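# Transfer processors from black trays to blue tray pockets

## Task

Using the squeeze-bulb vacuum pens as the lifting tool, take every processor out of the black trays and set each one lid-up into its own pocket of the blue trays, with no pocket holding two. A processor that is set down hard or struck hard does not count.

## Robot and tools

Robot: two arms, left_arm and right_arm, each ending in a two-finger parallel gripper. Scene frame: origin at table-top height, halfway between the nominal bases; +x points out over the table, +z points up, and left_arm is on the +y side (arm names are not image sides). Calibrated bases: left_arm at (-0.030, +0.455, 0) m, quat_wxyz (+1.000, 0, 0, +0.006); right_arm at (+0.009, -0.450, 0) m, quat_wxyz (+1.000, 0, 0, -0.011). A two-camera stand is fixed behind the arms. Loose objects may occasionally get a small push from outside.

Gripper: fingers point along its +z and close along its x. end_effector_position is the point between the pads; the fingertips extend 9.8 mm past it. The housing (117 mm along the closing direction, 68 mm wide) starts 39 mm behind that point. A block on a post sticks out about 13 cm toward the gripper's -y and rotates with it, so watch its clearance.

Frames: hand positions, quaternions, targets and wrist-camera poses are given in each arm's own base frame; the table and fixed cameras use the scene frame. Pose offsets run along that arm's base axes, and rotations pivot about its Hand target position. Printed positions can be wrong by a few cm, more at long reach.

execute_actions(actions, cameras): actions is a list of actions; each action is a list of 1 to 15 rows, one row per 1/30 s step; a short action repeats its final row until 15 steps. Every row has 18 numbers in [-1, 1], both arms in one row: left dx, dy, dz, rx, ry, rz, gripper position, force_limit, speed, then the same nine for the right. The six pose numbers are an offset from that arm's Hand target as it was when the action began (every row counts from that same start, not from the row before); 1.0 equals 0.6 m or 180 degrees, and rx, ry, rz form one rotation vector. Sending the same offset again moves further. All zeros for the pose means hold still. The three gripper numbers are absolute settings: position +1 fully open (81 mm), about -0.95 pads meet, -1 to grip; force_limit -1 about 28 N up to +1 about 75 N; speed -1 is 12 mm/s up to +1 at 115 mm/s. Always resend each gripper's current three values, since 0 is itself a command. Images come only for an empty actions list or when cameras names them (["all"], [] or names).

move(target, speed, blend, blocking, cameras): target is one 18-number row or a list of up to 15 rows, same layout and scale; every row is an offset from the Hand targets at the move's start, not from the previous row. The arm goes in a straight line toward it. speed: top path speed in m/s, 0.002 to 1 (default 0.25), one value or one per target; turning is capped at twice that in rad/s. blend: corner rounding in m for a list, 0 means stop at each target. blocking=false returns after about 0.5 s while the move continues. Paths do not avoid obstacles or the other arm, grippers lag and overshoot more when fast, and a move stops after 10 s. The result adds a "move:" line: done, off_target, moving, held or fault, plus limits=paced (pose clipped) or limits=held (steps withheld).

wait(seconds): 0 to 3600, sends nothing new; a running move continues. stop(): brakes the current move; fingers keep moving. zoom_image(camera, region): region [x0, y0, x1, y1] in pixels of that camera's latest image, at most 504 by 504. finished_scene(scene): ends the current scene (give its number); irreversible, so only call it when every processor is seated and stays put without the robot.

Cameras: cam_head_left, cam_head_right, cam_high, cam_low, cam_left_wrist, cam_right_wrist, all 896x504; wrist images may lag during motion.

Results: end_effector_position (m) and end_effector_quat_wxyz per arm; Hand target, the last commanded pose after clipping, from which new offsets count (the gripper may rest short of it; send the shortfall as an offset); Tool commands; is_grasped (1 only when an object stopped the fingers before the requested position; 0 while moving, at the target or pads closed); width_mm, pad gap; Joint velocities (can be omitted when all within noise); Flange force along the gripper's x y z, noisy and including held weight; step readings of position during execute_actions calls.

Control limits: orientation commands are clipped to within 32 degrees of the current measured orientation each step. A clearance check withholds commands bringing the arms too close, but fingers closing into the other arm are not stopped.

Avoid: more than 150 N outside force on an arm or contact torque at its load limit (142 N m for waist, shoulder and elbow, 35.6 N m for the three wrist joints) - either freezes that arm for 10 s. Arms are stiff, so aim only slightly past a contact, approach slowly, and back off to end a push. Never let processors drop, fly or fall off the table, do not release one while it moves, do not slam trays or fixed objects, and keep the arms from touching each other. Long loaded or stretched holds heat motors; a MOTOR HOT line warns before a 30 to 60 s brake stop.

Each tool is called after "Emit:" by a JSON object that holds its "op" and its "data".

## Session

Emit:
{"op": "execute_actions", "data": {"actions": []}}

Emit:
{"op": "zoom_image", "data": {"camera": "cam_head_left", "region": [220, 200, 660, 400]}}

Emit:
{"op": "zoom_image", "data": {"camera": "cam_head_right", "region": [220, 200, 660, 400]}}

Scene clock: 0.00 s.
left_arm: end_effector_position=(+0.8367, +0.1294, +0.3888) width_mm=80.9 is_grasped=0 end_effector_quat_wxyz=(+0.504, -0.058, +0.704, -0.497) | right_arm: end_effector_position=(+0.2220, -0.2972, +0.1551) width_mm=81.1 is_grasped=0 end_effector_quat_wxyz=(+0.097, +0.464, +0.835, -0.279)
Joint positions: left_arm=[0.428 0.678 0.13 1.817 -1.195 0.266] | right_arm=[-0.138 -0.332 -0.941 0.687 -1.097 0.33]
Joint velocities: within noise
Flange force (N): no reading
Hand target: left_arm +0.8367, +0.1294, +0.3888; +0.504, -0.058, +0.704, -0.497 | right_arm +0.2220, -0.2972, +0.1551; +0.097, +0.464, +0.835, -0.279
Tool commands: left_gripper/position=+0.996 left_gripper/force_limit=+1.0 left_gripper/speed=+1.0 right_gripper/position=+1.0 right_gripper/force_limit=+1.0 right_gripper/speed=+1.0
camera_calibration:
cam_left_wrist: T_world_to_cam=[[-0.49384, -0.58095, -0.64701, 0.73375], [-0.21795, 0.80302, -0.55468, 0.31537], [0.84179, -0.13291, -0.52318, -0.38515]] pos_world=[0.75531, 0.12184, 0.44817]
cam_right_wrist: T_world_to_cam=[[-0.541, 0.71521, -0.44249, 0.40461], [0.68072, 0.68136, 0.26902, 0.02751], [0.4939, -0.15567, -0.85547, 0.07735]] pos_world=[0.16196, -0.29608, 0.23781]

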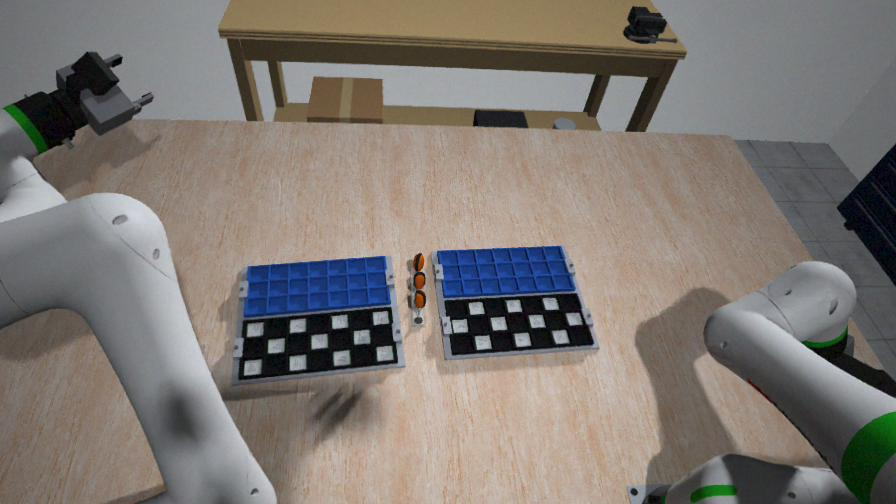

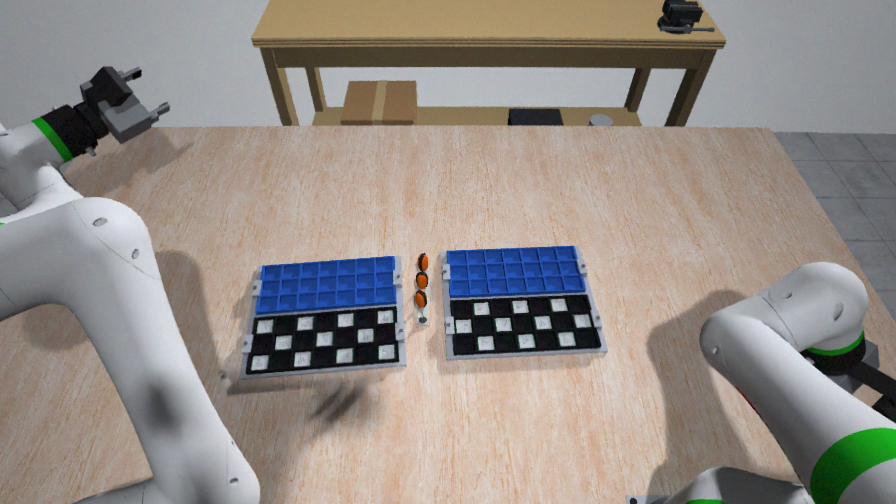

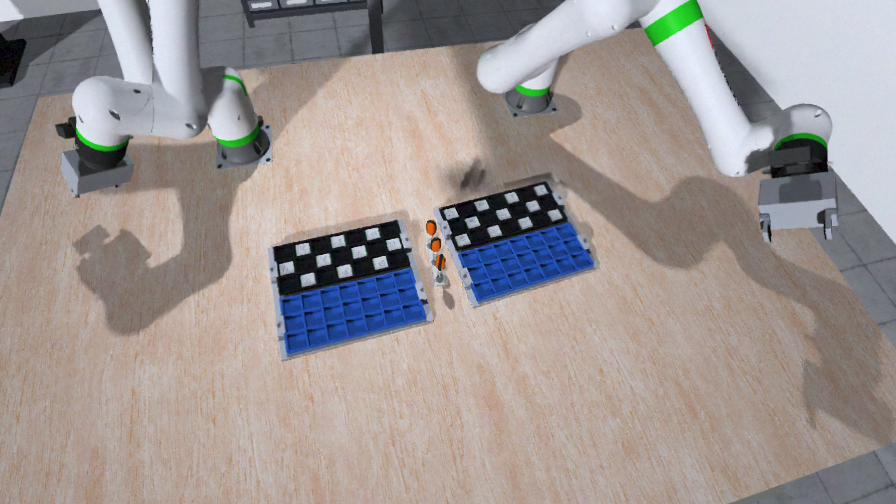

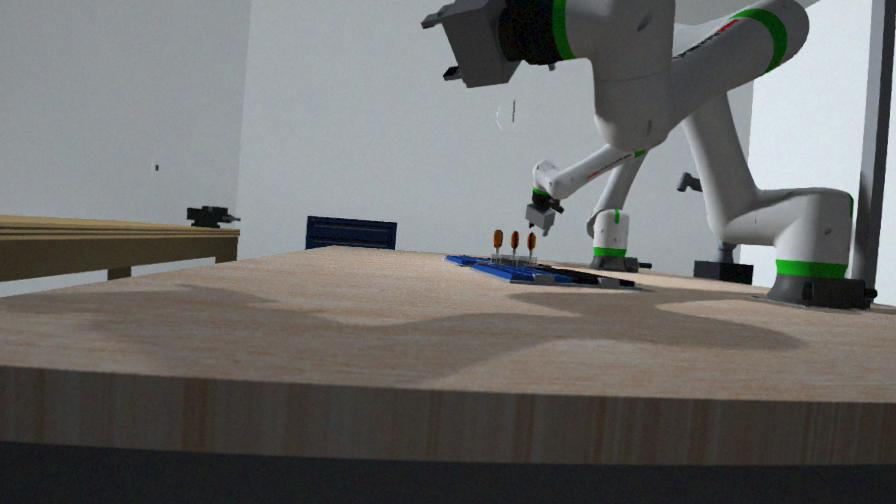

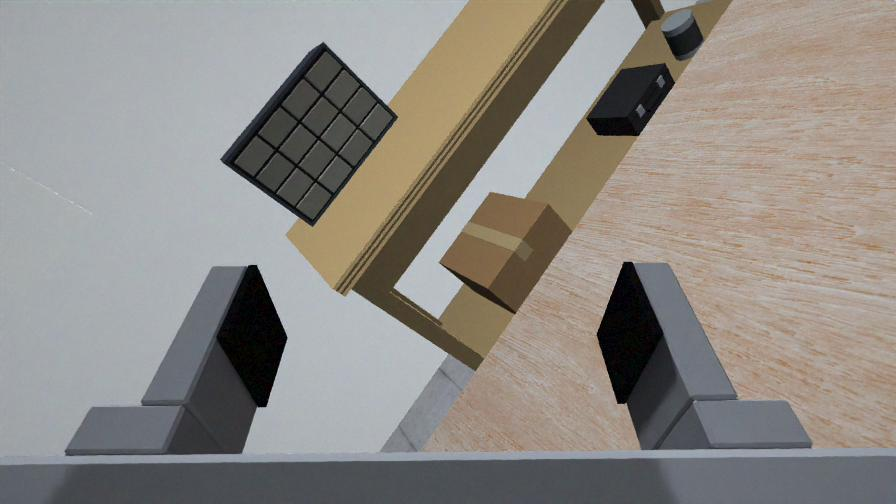

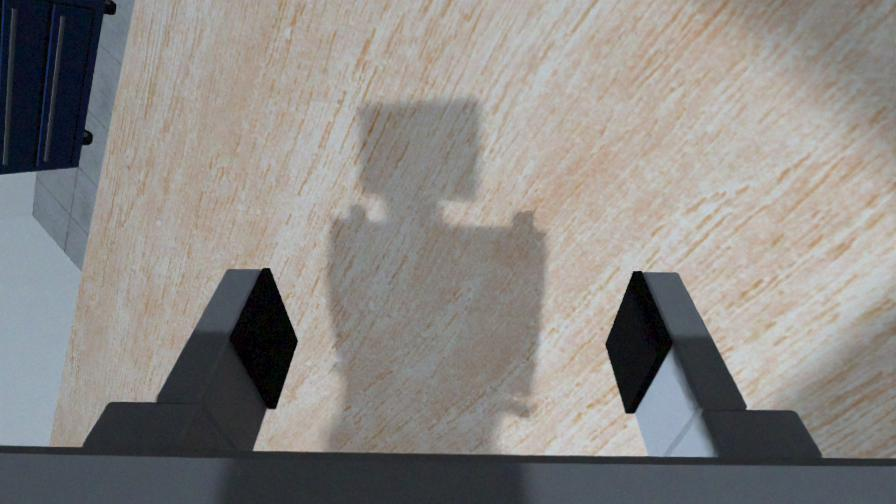

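Scaled by 1.145 from the camera's image (finer frame: 1280x720).

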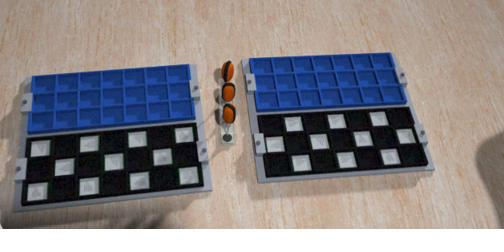

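Scaled by 1.145 from the camera's image (finer frame: 1280x720).

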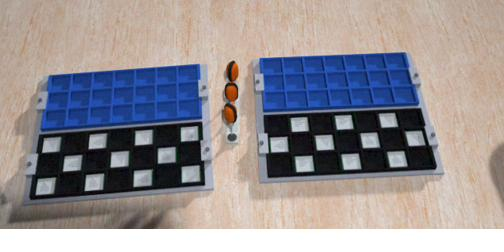

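Emit:
{"op": "move", "data": {"target": [[-0.2278,-0.2157,0.02,0.5562,0.0006,-0.4256,1,1,1,0.2967,0.1617,0.325,0.1747,-0.0822,-0.1649,1,1,1],[-0.8278,-0.549,-0.0647,0.5562,0.0006,-0.4256,1,1,1,0.1967,0.8286,0.325,0.1747,-0.0822,-0.1649,1,1,1]], "speed": [0.3,0.25], "blend": [0.03,0], "cameras": ["cam_left_wrist","cam_right_wrist","cam_high"]}}

Scene clock: 20.57 s.
left_arm: end_effector_position=(+0.3401, -0.2000, +0.3499) width_mm=81.0 is_grasped=0 end_effector_quat_wxyz=(+0.000, +0.711, +0.703, +0.000) | right_arm: end_effector_position=(+0.3400, +0.2000, +0.3501) width_mm=81.1 is_grasped=0 end_effector_quat_wxyz=(+0.000, +0.699, +0.715, +0.000)
Joint positions: left_arm=[-0.196 -0.134 -0.021 0 -1.684 0.184] | right_arm=[0.868 -0.134 -0.022 0.001 -1.683 -0.845]
Flange force (N): left_arm=[-1.1 -4.2 0.1] | right_arm=[-1.3 -2.5 1.0]
Hand target: left_arm +0.3401, -0.2000, +0.3500; +0.000, +0.711, +0.703, +0.000 | right_arm +0.3400, +0.2000, +0.3501; +0.000, +0.699, +0.715, +0.000
Off the commanded pose: left_arm 0.000 m, 0 deg | right_arm 0.000 m, 0 deg.
elbow stopped short (left arm): the move would have taken joint 3 (elbow) straighter than the controller allows.
move: done
cam_left_wrist: T_world_to_cam=[[0.00548, 0.99996, 0.00777, 0.18921], [0.73024, -0.00931, 0.68313, -0.46803], [0.68317, 0.00193, -0.73026, 0.12225]] pos_world=[0.25722, -0.19379, 0.40753]
cam_right_wrist: T_world_to_cam=[[-0.00834, 0.99976, -0.02007, -0.18678], [0.74486, 0.0196, 0.66693, -0.47283], [0.66717, -0.00939, -0.74485, 0.13636]] pos_world=[0.25966, 0.19728, 0.41317]
Images, in order (width x height): cam_high 896x504, cam_left_wrist 896x504, cam_right_wrist 896x504.

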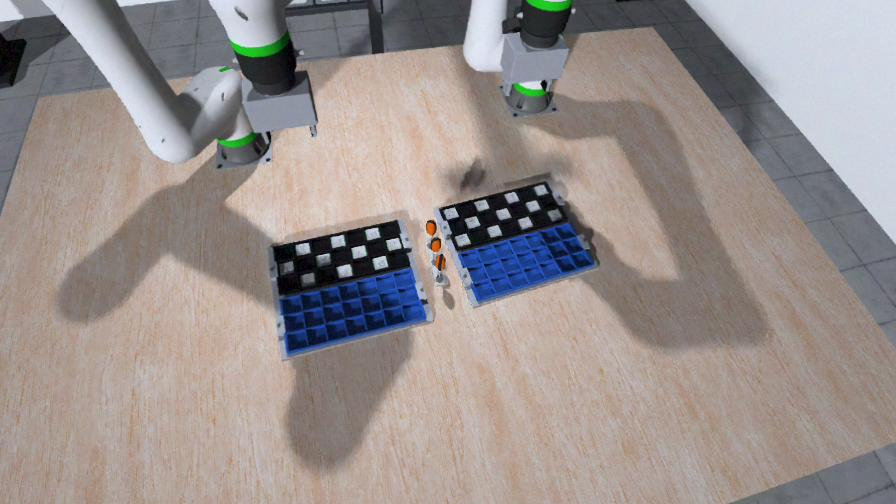

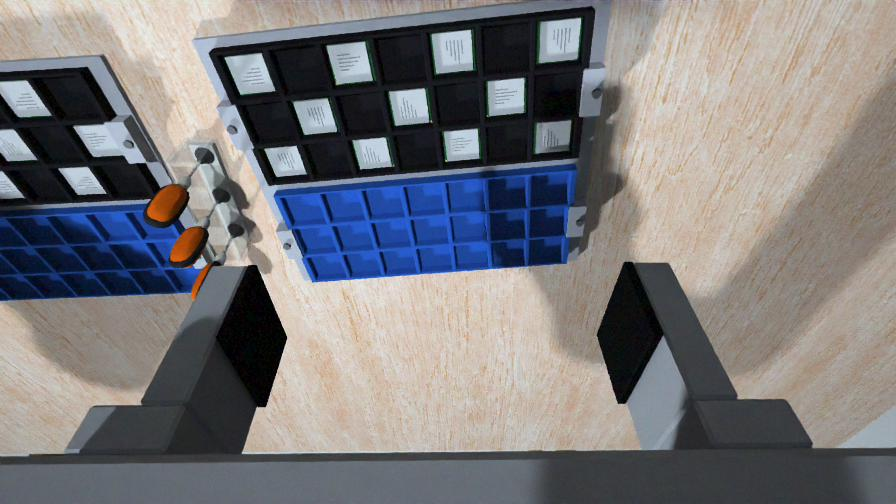

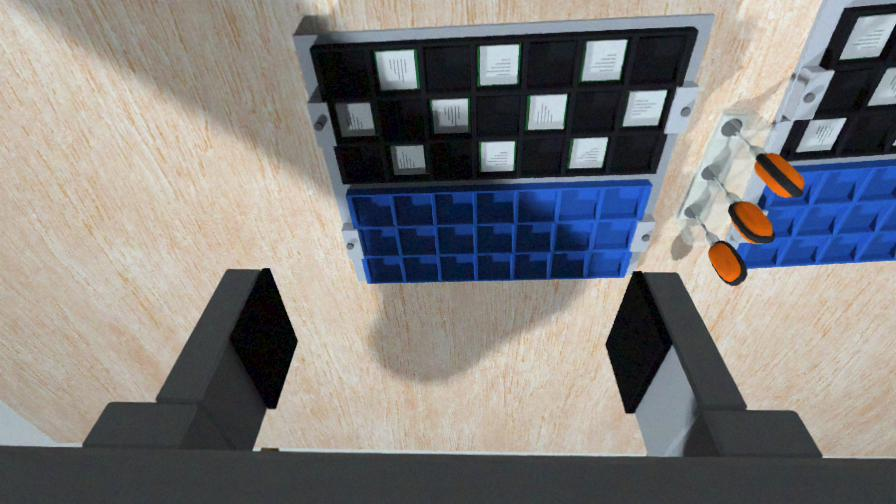

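Emit:
{"op": "move", "data": {"target": [[0,0,0,0,0,0,1,1,1,0.1888,0.455,-0.26,0,0,0,1,1,1]], "speed": 0.2, "cameras": ["cam_right_wrist"]}}

Scene clock: 106.30 s.
left_arm: end_effector_position=(+0.3401, -0.2000, +0.3500) width_mm=81.0 is_grasped=0 end_effector_quat_wxyz=(+0.000, +0.711, +0.703, +0.000) | right_arm: end_effector_position=(+0.4533, +0.4730, +0.1942) width_mm=81.1 is_grasped=0 end_effector_quat_wxyz=(+0.000, +0.699, +0.715, +0.000)
Joint positions: left_arm=[-0.196 -0.134 -0.021 0 -1.684 0.184] | right_arm=[1.007 0.552 0.435 0.001 -1.453 -0.984]
Flange force (N): left_arm=[-0.9 -4.7 0.5] | right_arm=[-6.1 -5.5 0.1]
Hand target: left_arm +0.3401, -0.2000, +0.3500; +0.000, +0.711, +0.703, +0.000 | right_arm +0.4533, +0.4730, +0.1941; +0.000, +0.699, +0.715, +0.000
Off the commanded pose: left_arm 0.000 m, 0 deg | right_arm 0.000 m, 0 deg.
move: done
cam_right_wrist: T_world_to_cam=[[-0.00841, 0.99976, -0.02014, -0.46185], [0.74486, 0.0197, 0.66693, -0.45858], [0.66717, -0.00939, -0.74485, -0.05272]] pos_world=[0.37286, 0.47028, 0.25727]

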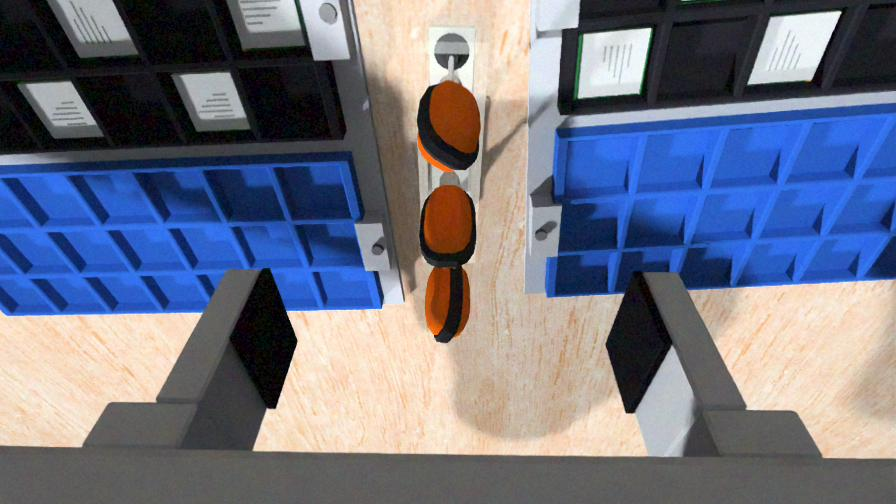

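Emit:
{"op": "move", "data": {"target": [[0,0,0,0,0,0,1,1,1,-0.003,-0.0008,0,0,0,0.3611,-0.03,0,0.5],[0,0,0,0,0,0,1,1,1,-0.003,-0.0008,-0.07,0,0,0.3611,-0.03,0,0.5]], "speed": [0.3,0.1], "cameras": ["cam_right_wrist"]}}

Scene clock: 131.73 s.
left_arm: end_effector_position=(+0.3401, -0.2000, +0.3500) width_mm=81.0 is_grasped=0 end_effector_quat_wxyz=(+0.000, +0.711, +0.703, +0.000) | right_arm: end_effector_position=(+0.4515, +0.4725, +0.1521) width_mm=38.3 is_grasped=0 end_effector_quat_wxyz=(+0.000, +0.205, +0.979, +0.000)
Joint positions: left_arm=[-0.196 -0.134 -0.021 0 -1.684 0.184] | right_arm=[1.009 0.565 0.356 0 -1.361 0.148]
Flange force (N): left_arm=[-0.8 -4.8 1.1] | right_arm=[2.2 -6.5 -1.3]
Hand target: left_arm +0.3401, -0.2000, +0.3500; +0.000, +0.711, +0.703, +0.000 | right_arm +0.4515, +0.4725, +0.1521; +0.000, +0.205, +0.979, +0.000
Off the commanded pose: left_arm 0.000 m, 0 deg | right_arm 0.000 m, 0 deg.
move: done
cam_right_wrist: T_world_to_cam=[[-0.90964, 0.41491, -0.02004, 0.22105], [0.29703, 0.6834, 0.66688, -0.54058], [0.29039, 0.60067, -0.74489, -0.20106]] pos_world=[0.42003, 0.39849, 0.21517]

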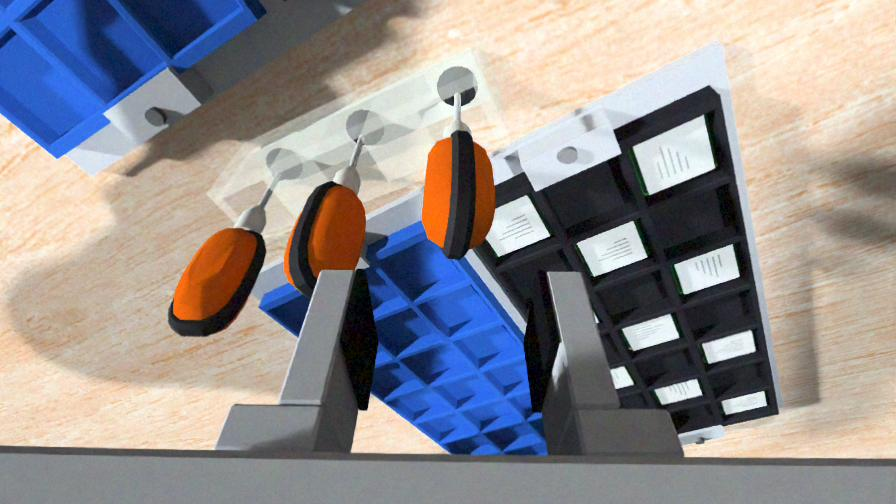

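Emit:
{"op": "move", "data": {"target": [[0,0,0,0,0,0,1,1,1,-0.0017,0.0022,0,0,0,0,-0.03,0,0.5],[0,0,0,0,0,0,1,1,1,-0.0017,0.0022,-0.055,0,0,0,-0.03,0,0.5]], "speed": [0.1,0.06], "cameras": ["cam_right_wrist"]}}

Scene clock: 150.67 s.
left_arm: end_effector_position=(+0.3401, -0.2000, +0.3500) width_mm=81.0 is_grasped=0 end_effector_quat_wxyz=(+0.000, +0.711, +0.703, +0.000) | right_arm: end_effector_position=(+0.4505, +0.4738, +0.1191) width_mm=38.3 is_grasped=0 end_effector_quat_wxyz=(+0.000, +0.205, +0.979, +0.000)
Joint positions: left_arm=[-0.196 -0.134 -0.021 0 -1.684 0.184] | right_arm=[1.011 0.587 0.309 0 -1.293 0.146]
Flange force (N): left_arm=[0.3 -6.2 1.5] | right_arm=[2.9 -8.3 -1.4]
Hand target: left_arm +0.3401, -0.2000, +0.3500; +0.000, +0.711, +0.703, +0.000 | right_arm +0.4505, +0.4738, +0.1191; +0.000, +0.205, +0.979, +0.000
Off the commanded pose: left_arm 0.000 m, 0 deg | right_arm 0.000 m, 0 deg.
move: done
cam_right_wrist: T_world_to_cam=[[-0.90964, 0.4149, -0.02022, 0.21894], [0.29692, 0.68348, 0.66685, -0.51928], [0.2905, 0.60059, -0.74492, -0.22612]] pos_world=[0.41903, 0.39989, 0.18227]

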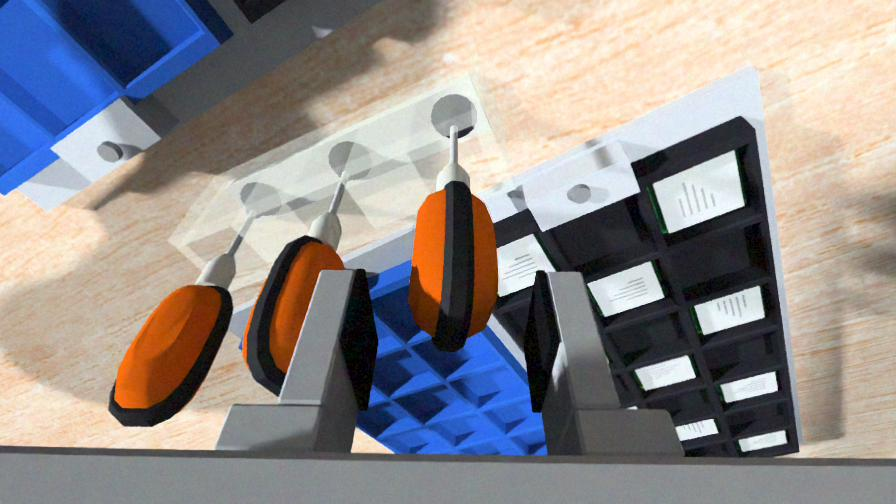

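Emit:
{"op": "move", "data": {"target": [[0,0,0,0,0,0,1,1,1,0,0,-0.0428,0,0,0,-0.03,0,0.5],[0,0,0,0,0,0,1,1,1,0,0,-0.0428,0,0,0,-0.98,0,-0.2],[0,0,0,0,0,0,1,1,1,0,0,0.12,0,0,0,-0.98,0,-0.2]], "speed": [0.05,0.05,0.08], "cameras": ["cam_right_wrist"]}}

Scene clock: 165.03 s.
left_arm: end_effector_position=(+0.3401, -0.2000, +0.3500) width_mm=81.0 is_grasped=0 end_effector_quat_wxyz=(+0.000, +0.711, +0.703, +0.000) | right_arm: end_effector_position=(+0.4505, +0.4738, +0.1912) width_mm=9.4 is_grasped=1 end_effector_quat_wxyz=(+0.000, +0.205, +0.979, +0.000)
Joint positions: left_arm=[-0.196 -0.134 -0.021 0 -1.684 0.184] | right_arm=[1.011 0.549 0.423 0 -1.444 0.146]
Flange force (N): left_arm=[-0.3 -5.9 0.9] | right_arm=[2.5 -7.3 -0.5]
Hand target: left_arm +0.3401, -0.2000, +0.3500; +0.000, +0.711, +0.703, +0.000 | right_arm +0.4505, +0.4738, +0.1911; +0.000, +0.205, +0.979, +0.000
Off the commanded pose: left_arm 0.000 m, 0 deg | right_arm 0.000 m, 0 deg.
move: done
cam_right_wrist: T_world_to_cam=[[-0.90964, 0.4149, -0.02035, 0.22047], [0.29681, 0.68346, 0.66692, -0.56719], [0.29061, 0.60062, -0.74485, -0.1725]] pos_world=[0.41903, 0.39979, 0.25427]

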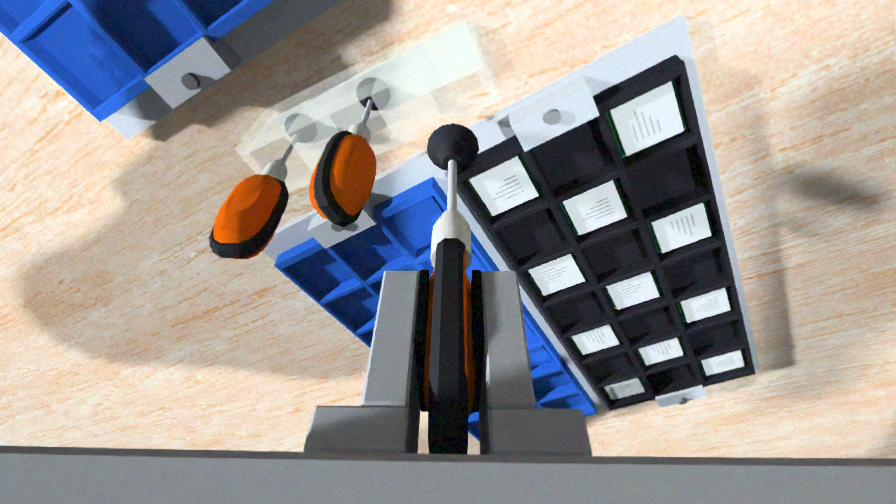

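Emit:
{"op": "move", "data": {"target": [[0.3425,-0.1667,-0.15,0,0,-0.5,-0.03,0,0.5,-0.0813,-0.5328,-0.0518,0,0,0.155,-0.98,0,-0.2],[0.3425,-0.4183,-0.3,0,0,-0.5,-0.03,0,0.5,-0.0813,-0.5328,-0.1368,0,0,0.155,-0.98,0,-0.2]], "speed": [0.3,0.1], "cameras": ["cam_right_wrist","cam_left_wrist"]}}

Emit:
{"op": "zoom_image", "data": {"camera": "cam_right_wrist", "region": [350, 50, 600, 250]}}

Scene clock: 182.03 s.
left_arm: end_effector_position=(+0.5456, -0.4510, +0.1700) width_mm=38.3 is_grasped=0 end_effector_quat_wxyz=(+0.000, +1.000, -0.006, +0.000) | right_arm: end_effector_position=(+0.4017, +0.1542, +0.1090) width_mm=9.4 is_grasped=1 end_effector_quat_wxyz=(+0.000, -0.037, +0.999, +0.000)
Joint positions: left_arm=[-0.506 0.711 0.627 -0.001 -1.487 -1.076] | right_arm=[0.673 0.066 -0.406 0 -1.098 0.971]
Flange force (N): left_arm=[-13.1 -7.6 -1.2] | right_arm=[3.3 -1.0 -1.0]
Hand target: left_arm +0.5456, -0.4510, +0.1700; +0.000, +1.000, -0.006, +0.000 | right_arm +0.4017, +0.1542, +0.1090; +0.000, -0.037, +0.999, +0.000
Off the commanded pose: left_arm 0.000 m, 0 deg | right_arm 0.000 m, 0 deg.
move: done
cam_left_wrist: T_world_to_cam=[[0.99995, -0.00548, 0.00791, -0.5556], [-0.0094, -0.73005, 0.68333, -0.41903], [0.00203, -0.68338, -0.73006, -0.08657]] pos_world=[0.55181, -0.36812, 0.22753]
cam_right_wrist: T_world_to_cam=[[-0.99806, -0.05897, -0.02016, 0.41554], [-0.05737, 0.74298, 0.66685, -0.14633], [-0.02434, 0.66671, -0.74492, 0.08874]] pos_world=[0.4085, 0.07406, 0.17207]
Images, in order (width x height): cam_left_wrist 896x504, cam_right_wrist 896x504.

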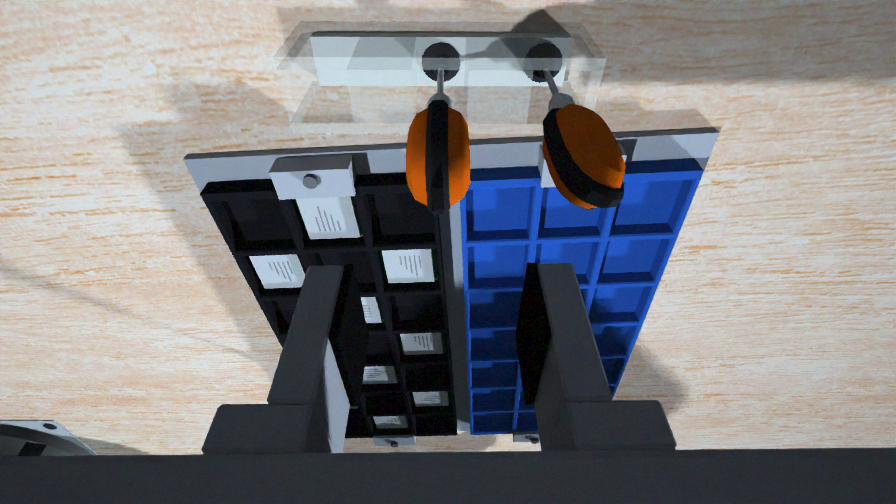

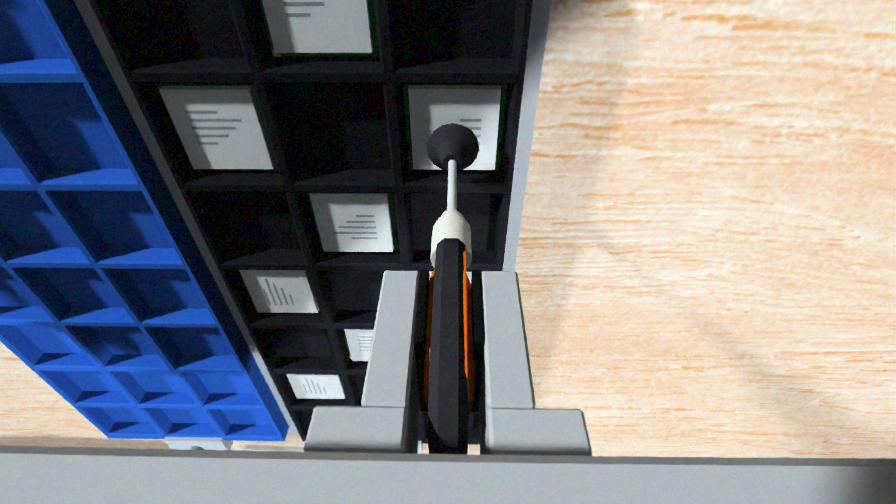

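Scaled by 2.016 from the camera's image (finer frame: 1280x720).

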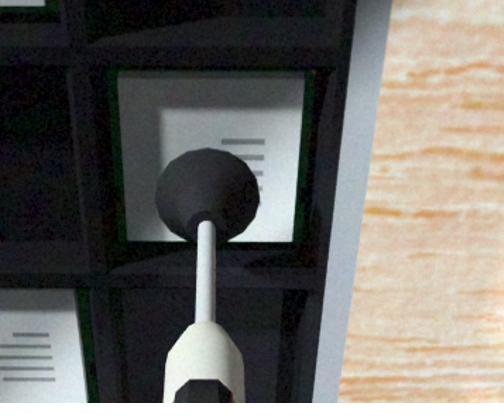

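Emit:
{"op": "move", "data": {"target": [[-0.001,0.0025,-0.03,0,0,0,-0.03,0,0.5,-0.001,-0.0042,0,0,0,0,-0.98,0,-0.2],[-0.001,0.0025,-0.1275,0,0,0,-0.03,0,0.5,-0.001,-0.0042,-0.0175,0,0,0,-0.98,0,-0.2]], "speed": 0.06, "cameras": ["cam_right_wrist","cam_left_wrist"]}}

Emit:
{"op": "zoom_image", "data": {"camera": "cam_right_wrist", "region": [350, 50, 600, 250]}}

Scene clock: 197.33 s.
left_arm: end_effector_position=(+0.5450, -0.4495, +0.0935) width_mm=38.3 is_grasped=0 end_effector_quat_wxyz=(+0.000, +1.000, -0.006, +0.000) | right_arm: end_effector_position=(+0.4011, +0.1516, +0.0985) width_mm=9.4 is_grasped=1 end_effector_quat_wxyz=(+0.000, -0.037, +0.999, +0.000)
Joint positions: left_arm=[-0.505 0.742 0.499 -0.001 -1.327 -1.078] | right_arm=[0.669 0.075 -0.423 0 -1.072 0.975]
Flange force (N): left_arm=[-11.7 -7.0 -2.8] | right_arm=[2.7 -1.4 -1.8]
Hand target: left_arm +0.5450, -0.4495, +0.0935; +0.000, +1.000, -0.006, +0.000 | right_arm +0.4011, +0.1516, +0.0985; +0.000, -0.037, +0.999, +0.000
Off the commanded pose: left_arm 0.000 m, 0 deg | right_arm 0.000 m, 0 deg.
move: done
cam_left_wrist: T_world_to_cam=[[0.99996, -0.00548, 0.00777, -0.55426], [-0.0093, -0.73014, 0.68323, -0.36574], [0.00193, -0.68327, -0.73016, -0.14129]] pos_world=[0.55111, -0.36662, 0.15103]
cam_right_wrist: T_world_to_cam=[[-0.99806, -0.05897, -0.02016, 0.41458], [-0.05737, 0.74298, 0.66685, -0.13751], [-0.02434, 0.66671, -0.74492, 0.08257]] pos_world=[0.4079, 0.07156, 0.16157]
Images, in order (width x height): cam_left_wrist 896x504, cam_right_wrist 896x504.

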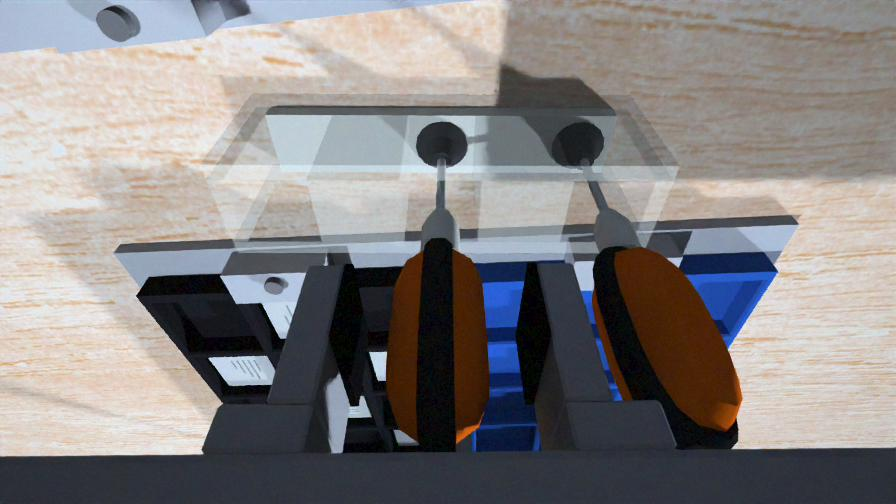

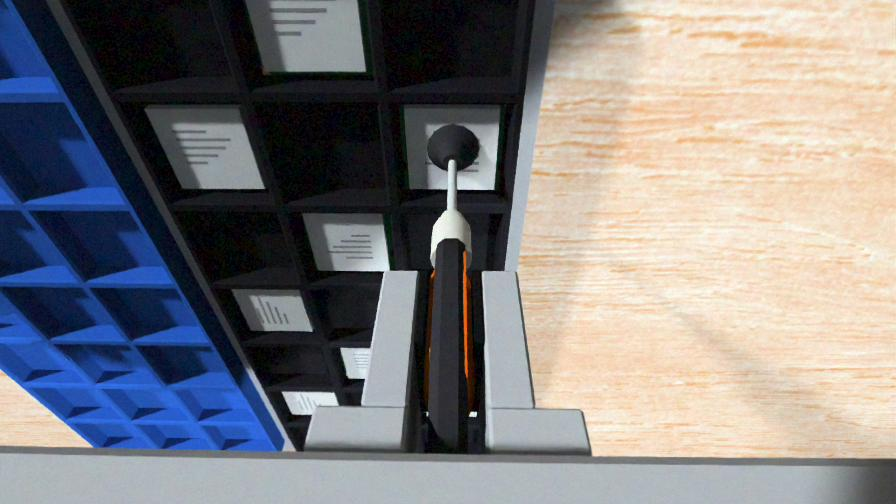

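Scaled by 2.016 from the camera's image (finer frame: 1280x720).

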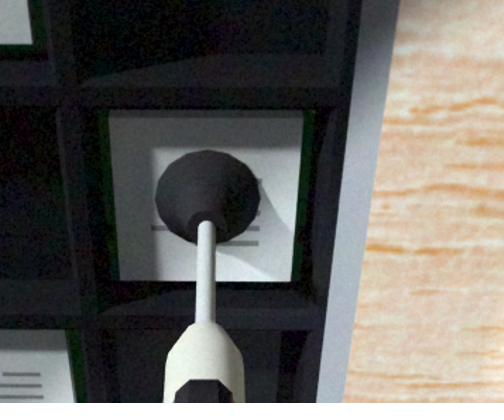

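Emit:
{"op": "move", "data": {"target": [[0,0,0,0,0,0,-0.98,0,-0.2,0,0,-0.002,0,0,0,-0.98,0,-0.2],[0,0,0,0,0,0,-0.98,0,-0.2,0,0,-0.002,0,0,0,-0.4,0,0],[0,0,0,0,0,0,-0.98,0,-0.2,0,0,-0.0003,0,0,0,-0.67,0,-0.5],[0,0,0.1608,0,0,0,-0.98,0,-0.2,0,0,0.0492,0,0,0,-0.67,0,-0.5],[-0.2222,0.1285,0.1608,0,0,0.0344,-0.98,0,-0.2,0.249,0.019,0.0492,0,0,0,-0.67,0,-0.5],[-0.2222,0.1285,0.0275,0,0,0.0344,-0.98,0,-0.2,0.249,0.019,0.0108,0,0,0,-0.67,0,-0.5]], "speed": [0.02,0.02,0.02,0.1,0.15,0.12], "cameras": ["cam_right_wrist","cam_left_wrist"]}}

Emit:
{"op": "zoom_image", "data": {"camera": "cam_left_wrist", "region": [350, 50, 600, 250]}}

Emit:
{"op": "zoom_image", "data": {"camera": "cam_right_wrist", "region": [350, 50, 600, 250]}}

Scene clock: 226.43 s.
left_arm: end_effector_position=(+0.4117, -0.3724, +0.1100) width_mm=9.2 is_grasped=1 end_effector_quat_wxyz=(+0.000, +0.999, +0.048, +0.000) | right_arm: end_effector_position=(+0.5505, +0.1630, +0.1050) width_mm=11.7 is_grasped=0 end_effector_quat_wxyz=(+0.000, -0.037, +0.999, +0.000)
Joint positions: left_arm=[-0.499 0.36 -0.044 -0.001 -1.167 -0.975] | right_arm=[0.516 0.408 0.01 0 -1.172 1.128]
Flange force (N): left_arm=[-9.1 -6.2 -3.3] | right_arm=[5.8 -1.5 -1.3]
Hand target: left_arm +0.4116, -0.3724, +0.1100; +0.000, +0.999, +0.048, +0.000 | right_arm +0.5505, +0.1630, +0.1050; +0.000, -0.037, +0.999, +0.000
Off the commanded pose: left_arm 0.000 m, 0 deg | right_arm 0.000 m, 0 deg.
move: done
cam_left_wrist: T_world_to_cam=[[0.99471, 0.10241, 0.00794, -0.37844], [0.06939, -0.72697, 0.68315, -0.35314], [0.07574, -0.67899, -0.73023, -0.10507]] pos_world=[0.4089, -0.2893, 0.16753]
cam_right_wrist: T_world_to_cam=[[-0.99806, -0.05897, -0.02016, 0.56449], [-0.05737, 0.74298, 0.66685, -0.14174], [-0.02434, 0.66671, -0.74492, 0.08345]] pos_world=[0.5573, 0.08296, 0.16807]
Images, in order (width x height): cam_left_wrist 896x504, cam_right_wrist 896x504.

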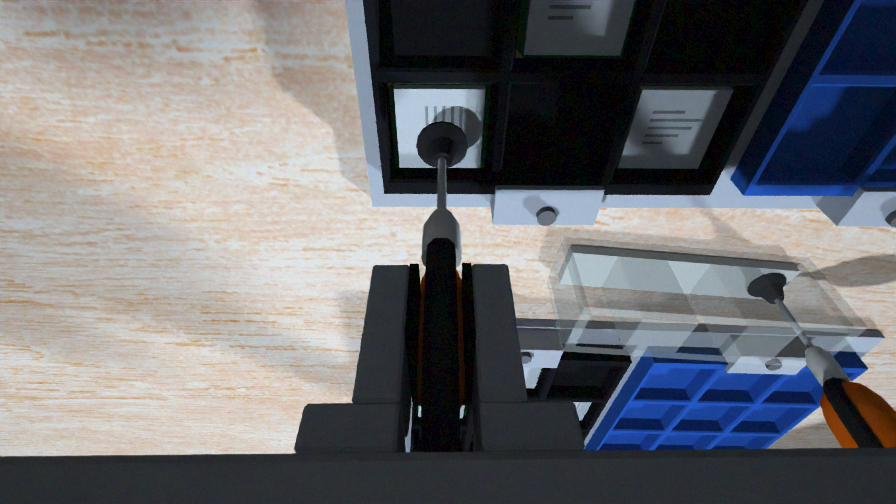

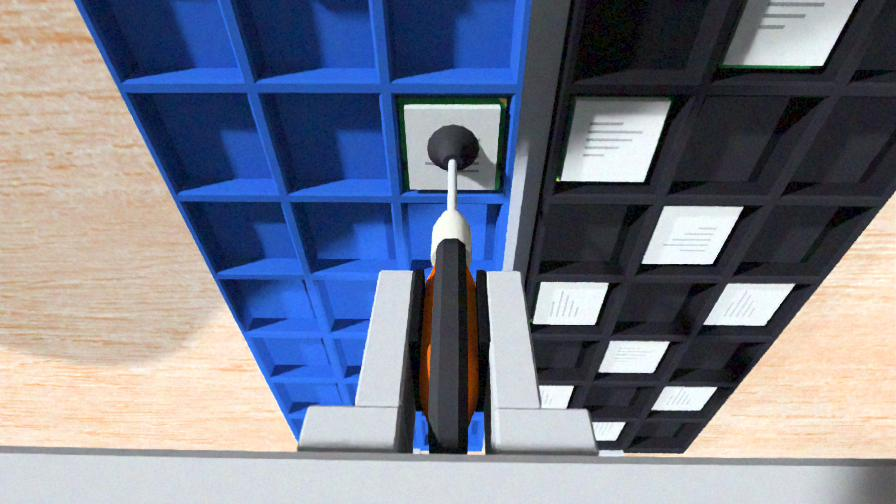

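Scaled by 2.016 from the camera's image (finer frame: 1280x720).

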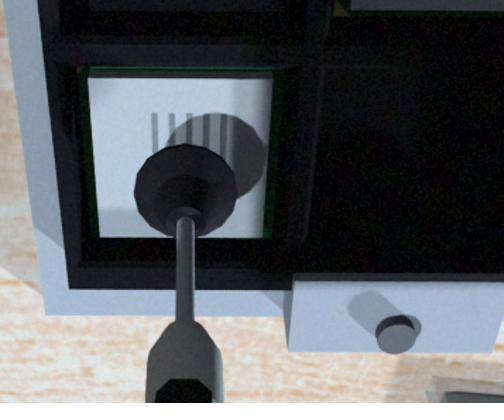

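Scaled by 2.016 from the camera's image (finer frame: 1280x720).

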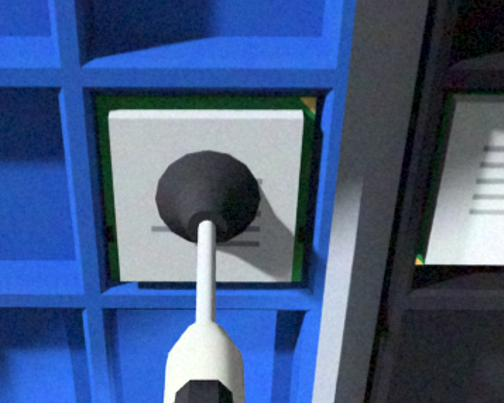

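Emit:
{"op": "move", "data": {"target": [[-0.0013,0.0012,0,0,0,0,-0.98,0,-0.2,0,0.0012,0,0,0,0,-0.67,0,-0.5],[-0.0013,0.0012,-0.0208,0,0,0,-0.98,0,-0.2,0,0.0012,-0.011,0,0,0,-0.67,0,-0.5],[-0.0013,0.0012,-0.0208,0,0,0,-0.4,0,0,0,0.0012,-0.011,0,0,0,-0.98,0,-0.2],[-0.0013,0.0012,-0.0195,0,0,0,-0.67,0,-0.5,0,0.0012,-0.011,0,0,0,-0.98,0,-0.2],[-0.0013,0.0012,0.03,0,0,0,-0.67,0,-0.5,0,0.0012,0.0417,0,0,0,-0.98,0,-0.2],[0.2493,0.0232,0.03,0,0,0,-0.67,0,-0.5,-0.2588,0.1325,0.0417,0,0,0,-0.98,0,-0.2],[0.2493,0.0232,-0.0083,0,0,0,-0.67,0,-0.5,-0.2588,0.1325,0.0083,0,0,0,-0.98,0,-0.2]], "speed": [0.04,0.02,0.02,0.03,0.05,0.15,0.06], "cameras": ["cam_right_wrist","cam_left_wrist"]}}

Emit:
{"op": "zoom_image", "data": {"camera": "cam_left_wrist", "region": [350, 50, 600, 250]}}

Emit:
{"op": "zoom_image", "data": {"camera": "cam_right_wrist", "region": [350, 50, 600, 250]}}

Scene clock: 247.43 s.
left_arm: end_effector_position=(+0.5612, -0.3584, +0.1050) width_mm=11.7 is_grasped=0 end_effector_quat_wxyz=(+0.000, +0.999, +0.048, +0.000) | right_arm: end_effector_position=(+0.3952, +0.2425, +0.1100) width_mm=9.4 is_grasped=1 end_effector_quat_wxyz=(+0.000, -0.037, +0.999, +0.000)
Joint positions: left_arm=[-0.372 0.628 0.34 -0.001 -1.283 -1.102] | right_arm=[0.835 0.146 -0.314 0 -1.11 0.809]
Flange force (N): left_arm=[-9.9 -5.3 -3.0] | right_arm=[3.2 -2.5 -1.2]
Hand target: left_arm +0.5612, -0.3585, +0.1050; +0.000, +0.999, +0.048, +0.000 | right_arm +0.3952, +0.2425, +0.1100; +0.000, -0.037, +0.999, +0.000
Off the commanded pose: left_arm 0.000 m, 0 deg | right_arm 0.000 m, 0 deg.
move: done
cam_left_wrist: T_world_to_cam=[[0.99472, 0.10234, 0.00787, -0.52854], [0.06939, -0.72698, 0.68315, -0.34999], [0.07564, -0.67899, -0.73024, -0.11055]] pos_world=[0.5584, -0.2754, 0.16253]
cam_right_wrist: T_world_to_cam=[[-0.99806, -0.05897, -0.02016, 0.41429], [-0.05737, 0.74298, 0.66685, -0.21305], [-0.02434, 0.66671, -0.74492, 0.03039]] pos_world=[0.402, 0.16246, 0.17307]
Images, in order (width x height): cam_left_wrist 896x504, cam_right_wrist 896x504.

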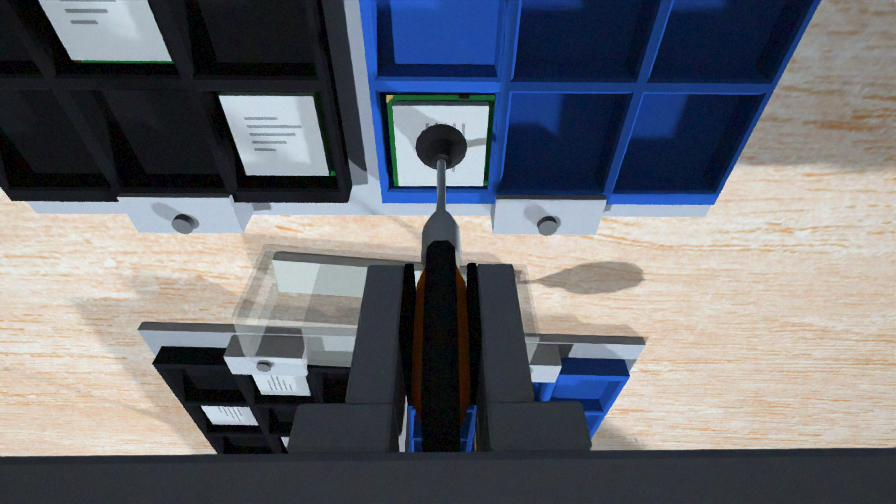

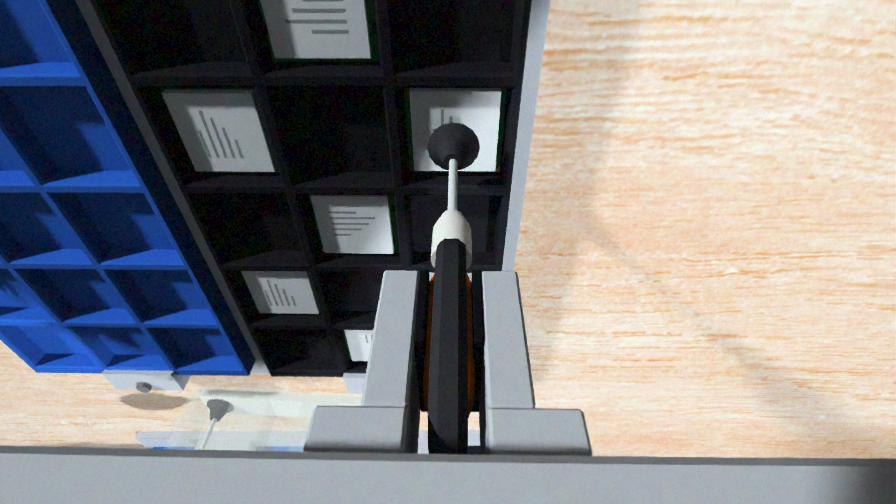

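Scaled by 2.016 from the camera's image (finer frame: 1280x720).

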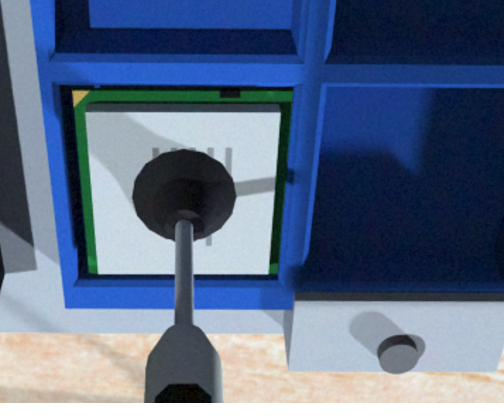

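Scaled by 2.016 from the camera's image (finer frame: 1280x720).

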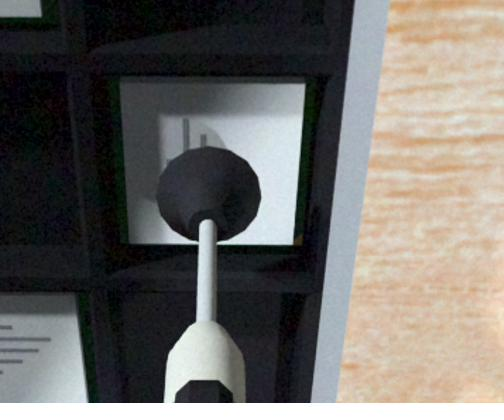

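Emit:
{"op": "move", "data": {"target": [[0,-0.0012,0,0,0,0,-0.67,0,-0.5,-0.0017,0,0,0,0,0,-0.98,0,-0.2],[0,-0.0012,-0.011,0,0,0,-0.67,0,-0.5,-0.0017,0,-0.0208,0,0,0,-0.98,0,-0.2],[0,-0.0012,-0.011,0,0,0,-0.98,0,-0.2,-0.0017,0,-0.0208,0,0,0,-0.4,0,0],[0,-0.0012,-0.011,0,0,0,-0.98,0,-0.2,-0.0017,0,-0.0195,0,0,0,-0.67,0,-0.5],[0,-0.0012,0.0417,0,0,0,-0.98,0,-0.2,-0.0017,0,0.03,0,0,0,-0.67,0,-0.5],[-0.2635,0.1268,0.0417,0,0,0,-0.98,0,-0.2,0.2485,0.0183,0.03,0,0,0,-0.67,0,-0.5],[-0.2635,0.1268,0.0083,0,0,0,-0.98,0,-0.2,0.2485,0.0183,-0.0083,0,0,0,-0.67,0,-0.5]], "speed": [0.04,0.02,0.02,0.03,0.05,0.15,0.06], "cameras": ["cam_right_wrist","cam_left_wrist"]}}

Emit:
{"op": "zoom_image", "data": {"camera": "cam_left_wrist", "region": [350, 50, 600, 250]}}

Emit:
{"op": "zoom_image", "data": {"camera": "cam_right_wrist", "region": [350, 50, 600, 250]}}

Scene clock: 268.00 s.
left_arm: end_effector_position=(+0.4031, -0.2824, +0.1100) width_mm=9.2 is_grasped=1 end_effector_quat_wxyz=(+0.000, +0.999, +0.048, +0.000) | right_arm: end_effector_position=(+0.5443, +0.2535, +0.1050) width_mm=11.7 is_grasped=0 end_effector_quat_wxyz=(+0.000, -0.037, +0.999, +0.000)
Joint positions: left_arm=[-0.344 0.214 -0.233 -0.001 -1.124 -1.13] | right_arm=[0.654 0.469 0.098 0 -1.199 0.99]
Flange force (N): left_arm=[-6.7 -2.4 -2.5] | right_arm=[6.0 -2.5 -1.2]
Hand target: left_arm +0.4031, -0.2824, +0.1100; +0.000, +0.999, +0.048, +0.000 | right_arm +0.5443, +0.2535, +0.1050; +0.000, -0.037, +0.999, +0.000
Off the commanded pose: left_arm 0.000 m, 0 deg | right_arm 0.000 m, 0 deg.
move: done
cam_left_wrist: T_world_to_cam=[[0.99471, 0.10242, 0.0078, -0.37907], [0.06949, -0.72692, 0.6832, -0.28715], [0.07564, -0.67904, -0.73019, -0.04329]] pos_world=[0.4003, -0.1993, 0.16753]
cam_right_wrist: T_world_to_cam=[[-0.99806, -0.05897, -0.02017, 0.56364], [-0.05738, 0.74298, 0.66685, -0.20926], [-0.02434, 0.66671, -0.74492, 0.02303]] pos_world=[0.5511, 0.17336, 0.16807]
Images, in order (width x height): cam_left_wrist 896x504, cam_right_wrist 896x504.

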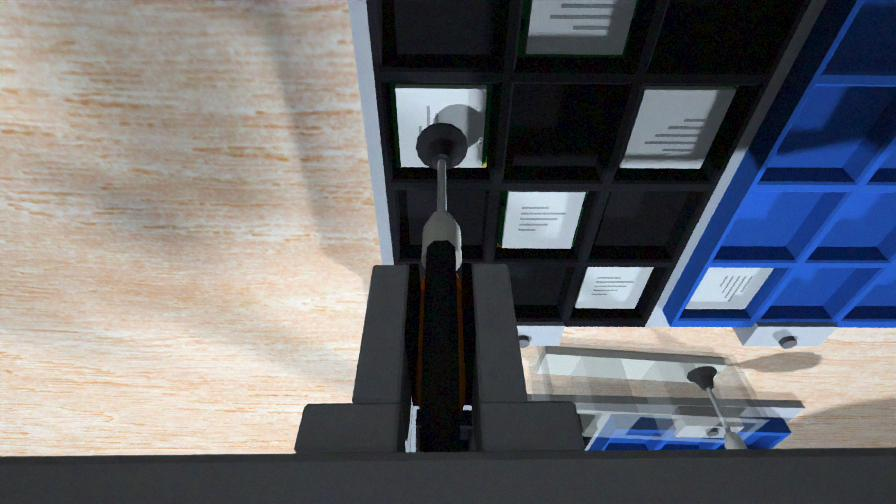

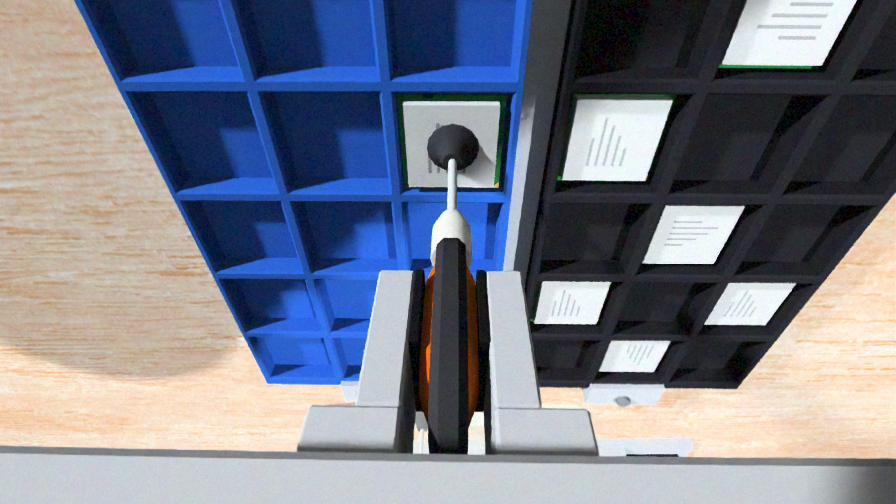

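Scaled by 2.016 from the camera's image (finer frame: 1280x720).

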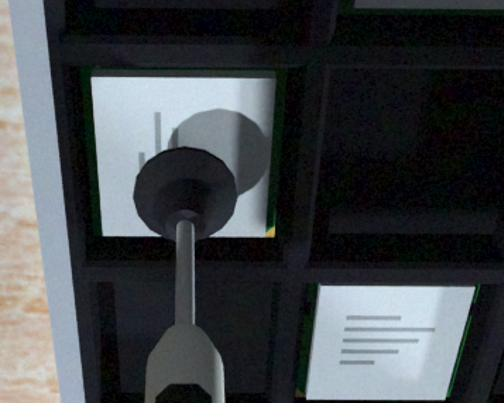

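Scaled by 2.016 from the camera's image (finer frame: 1280x720).

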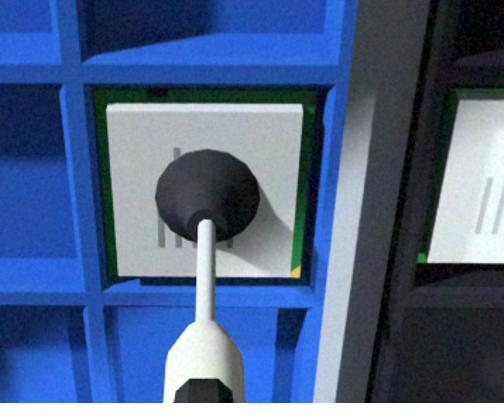

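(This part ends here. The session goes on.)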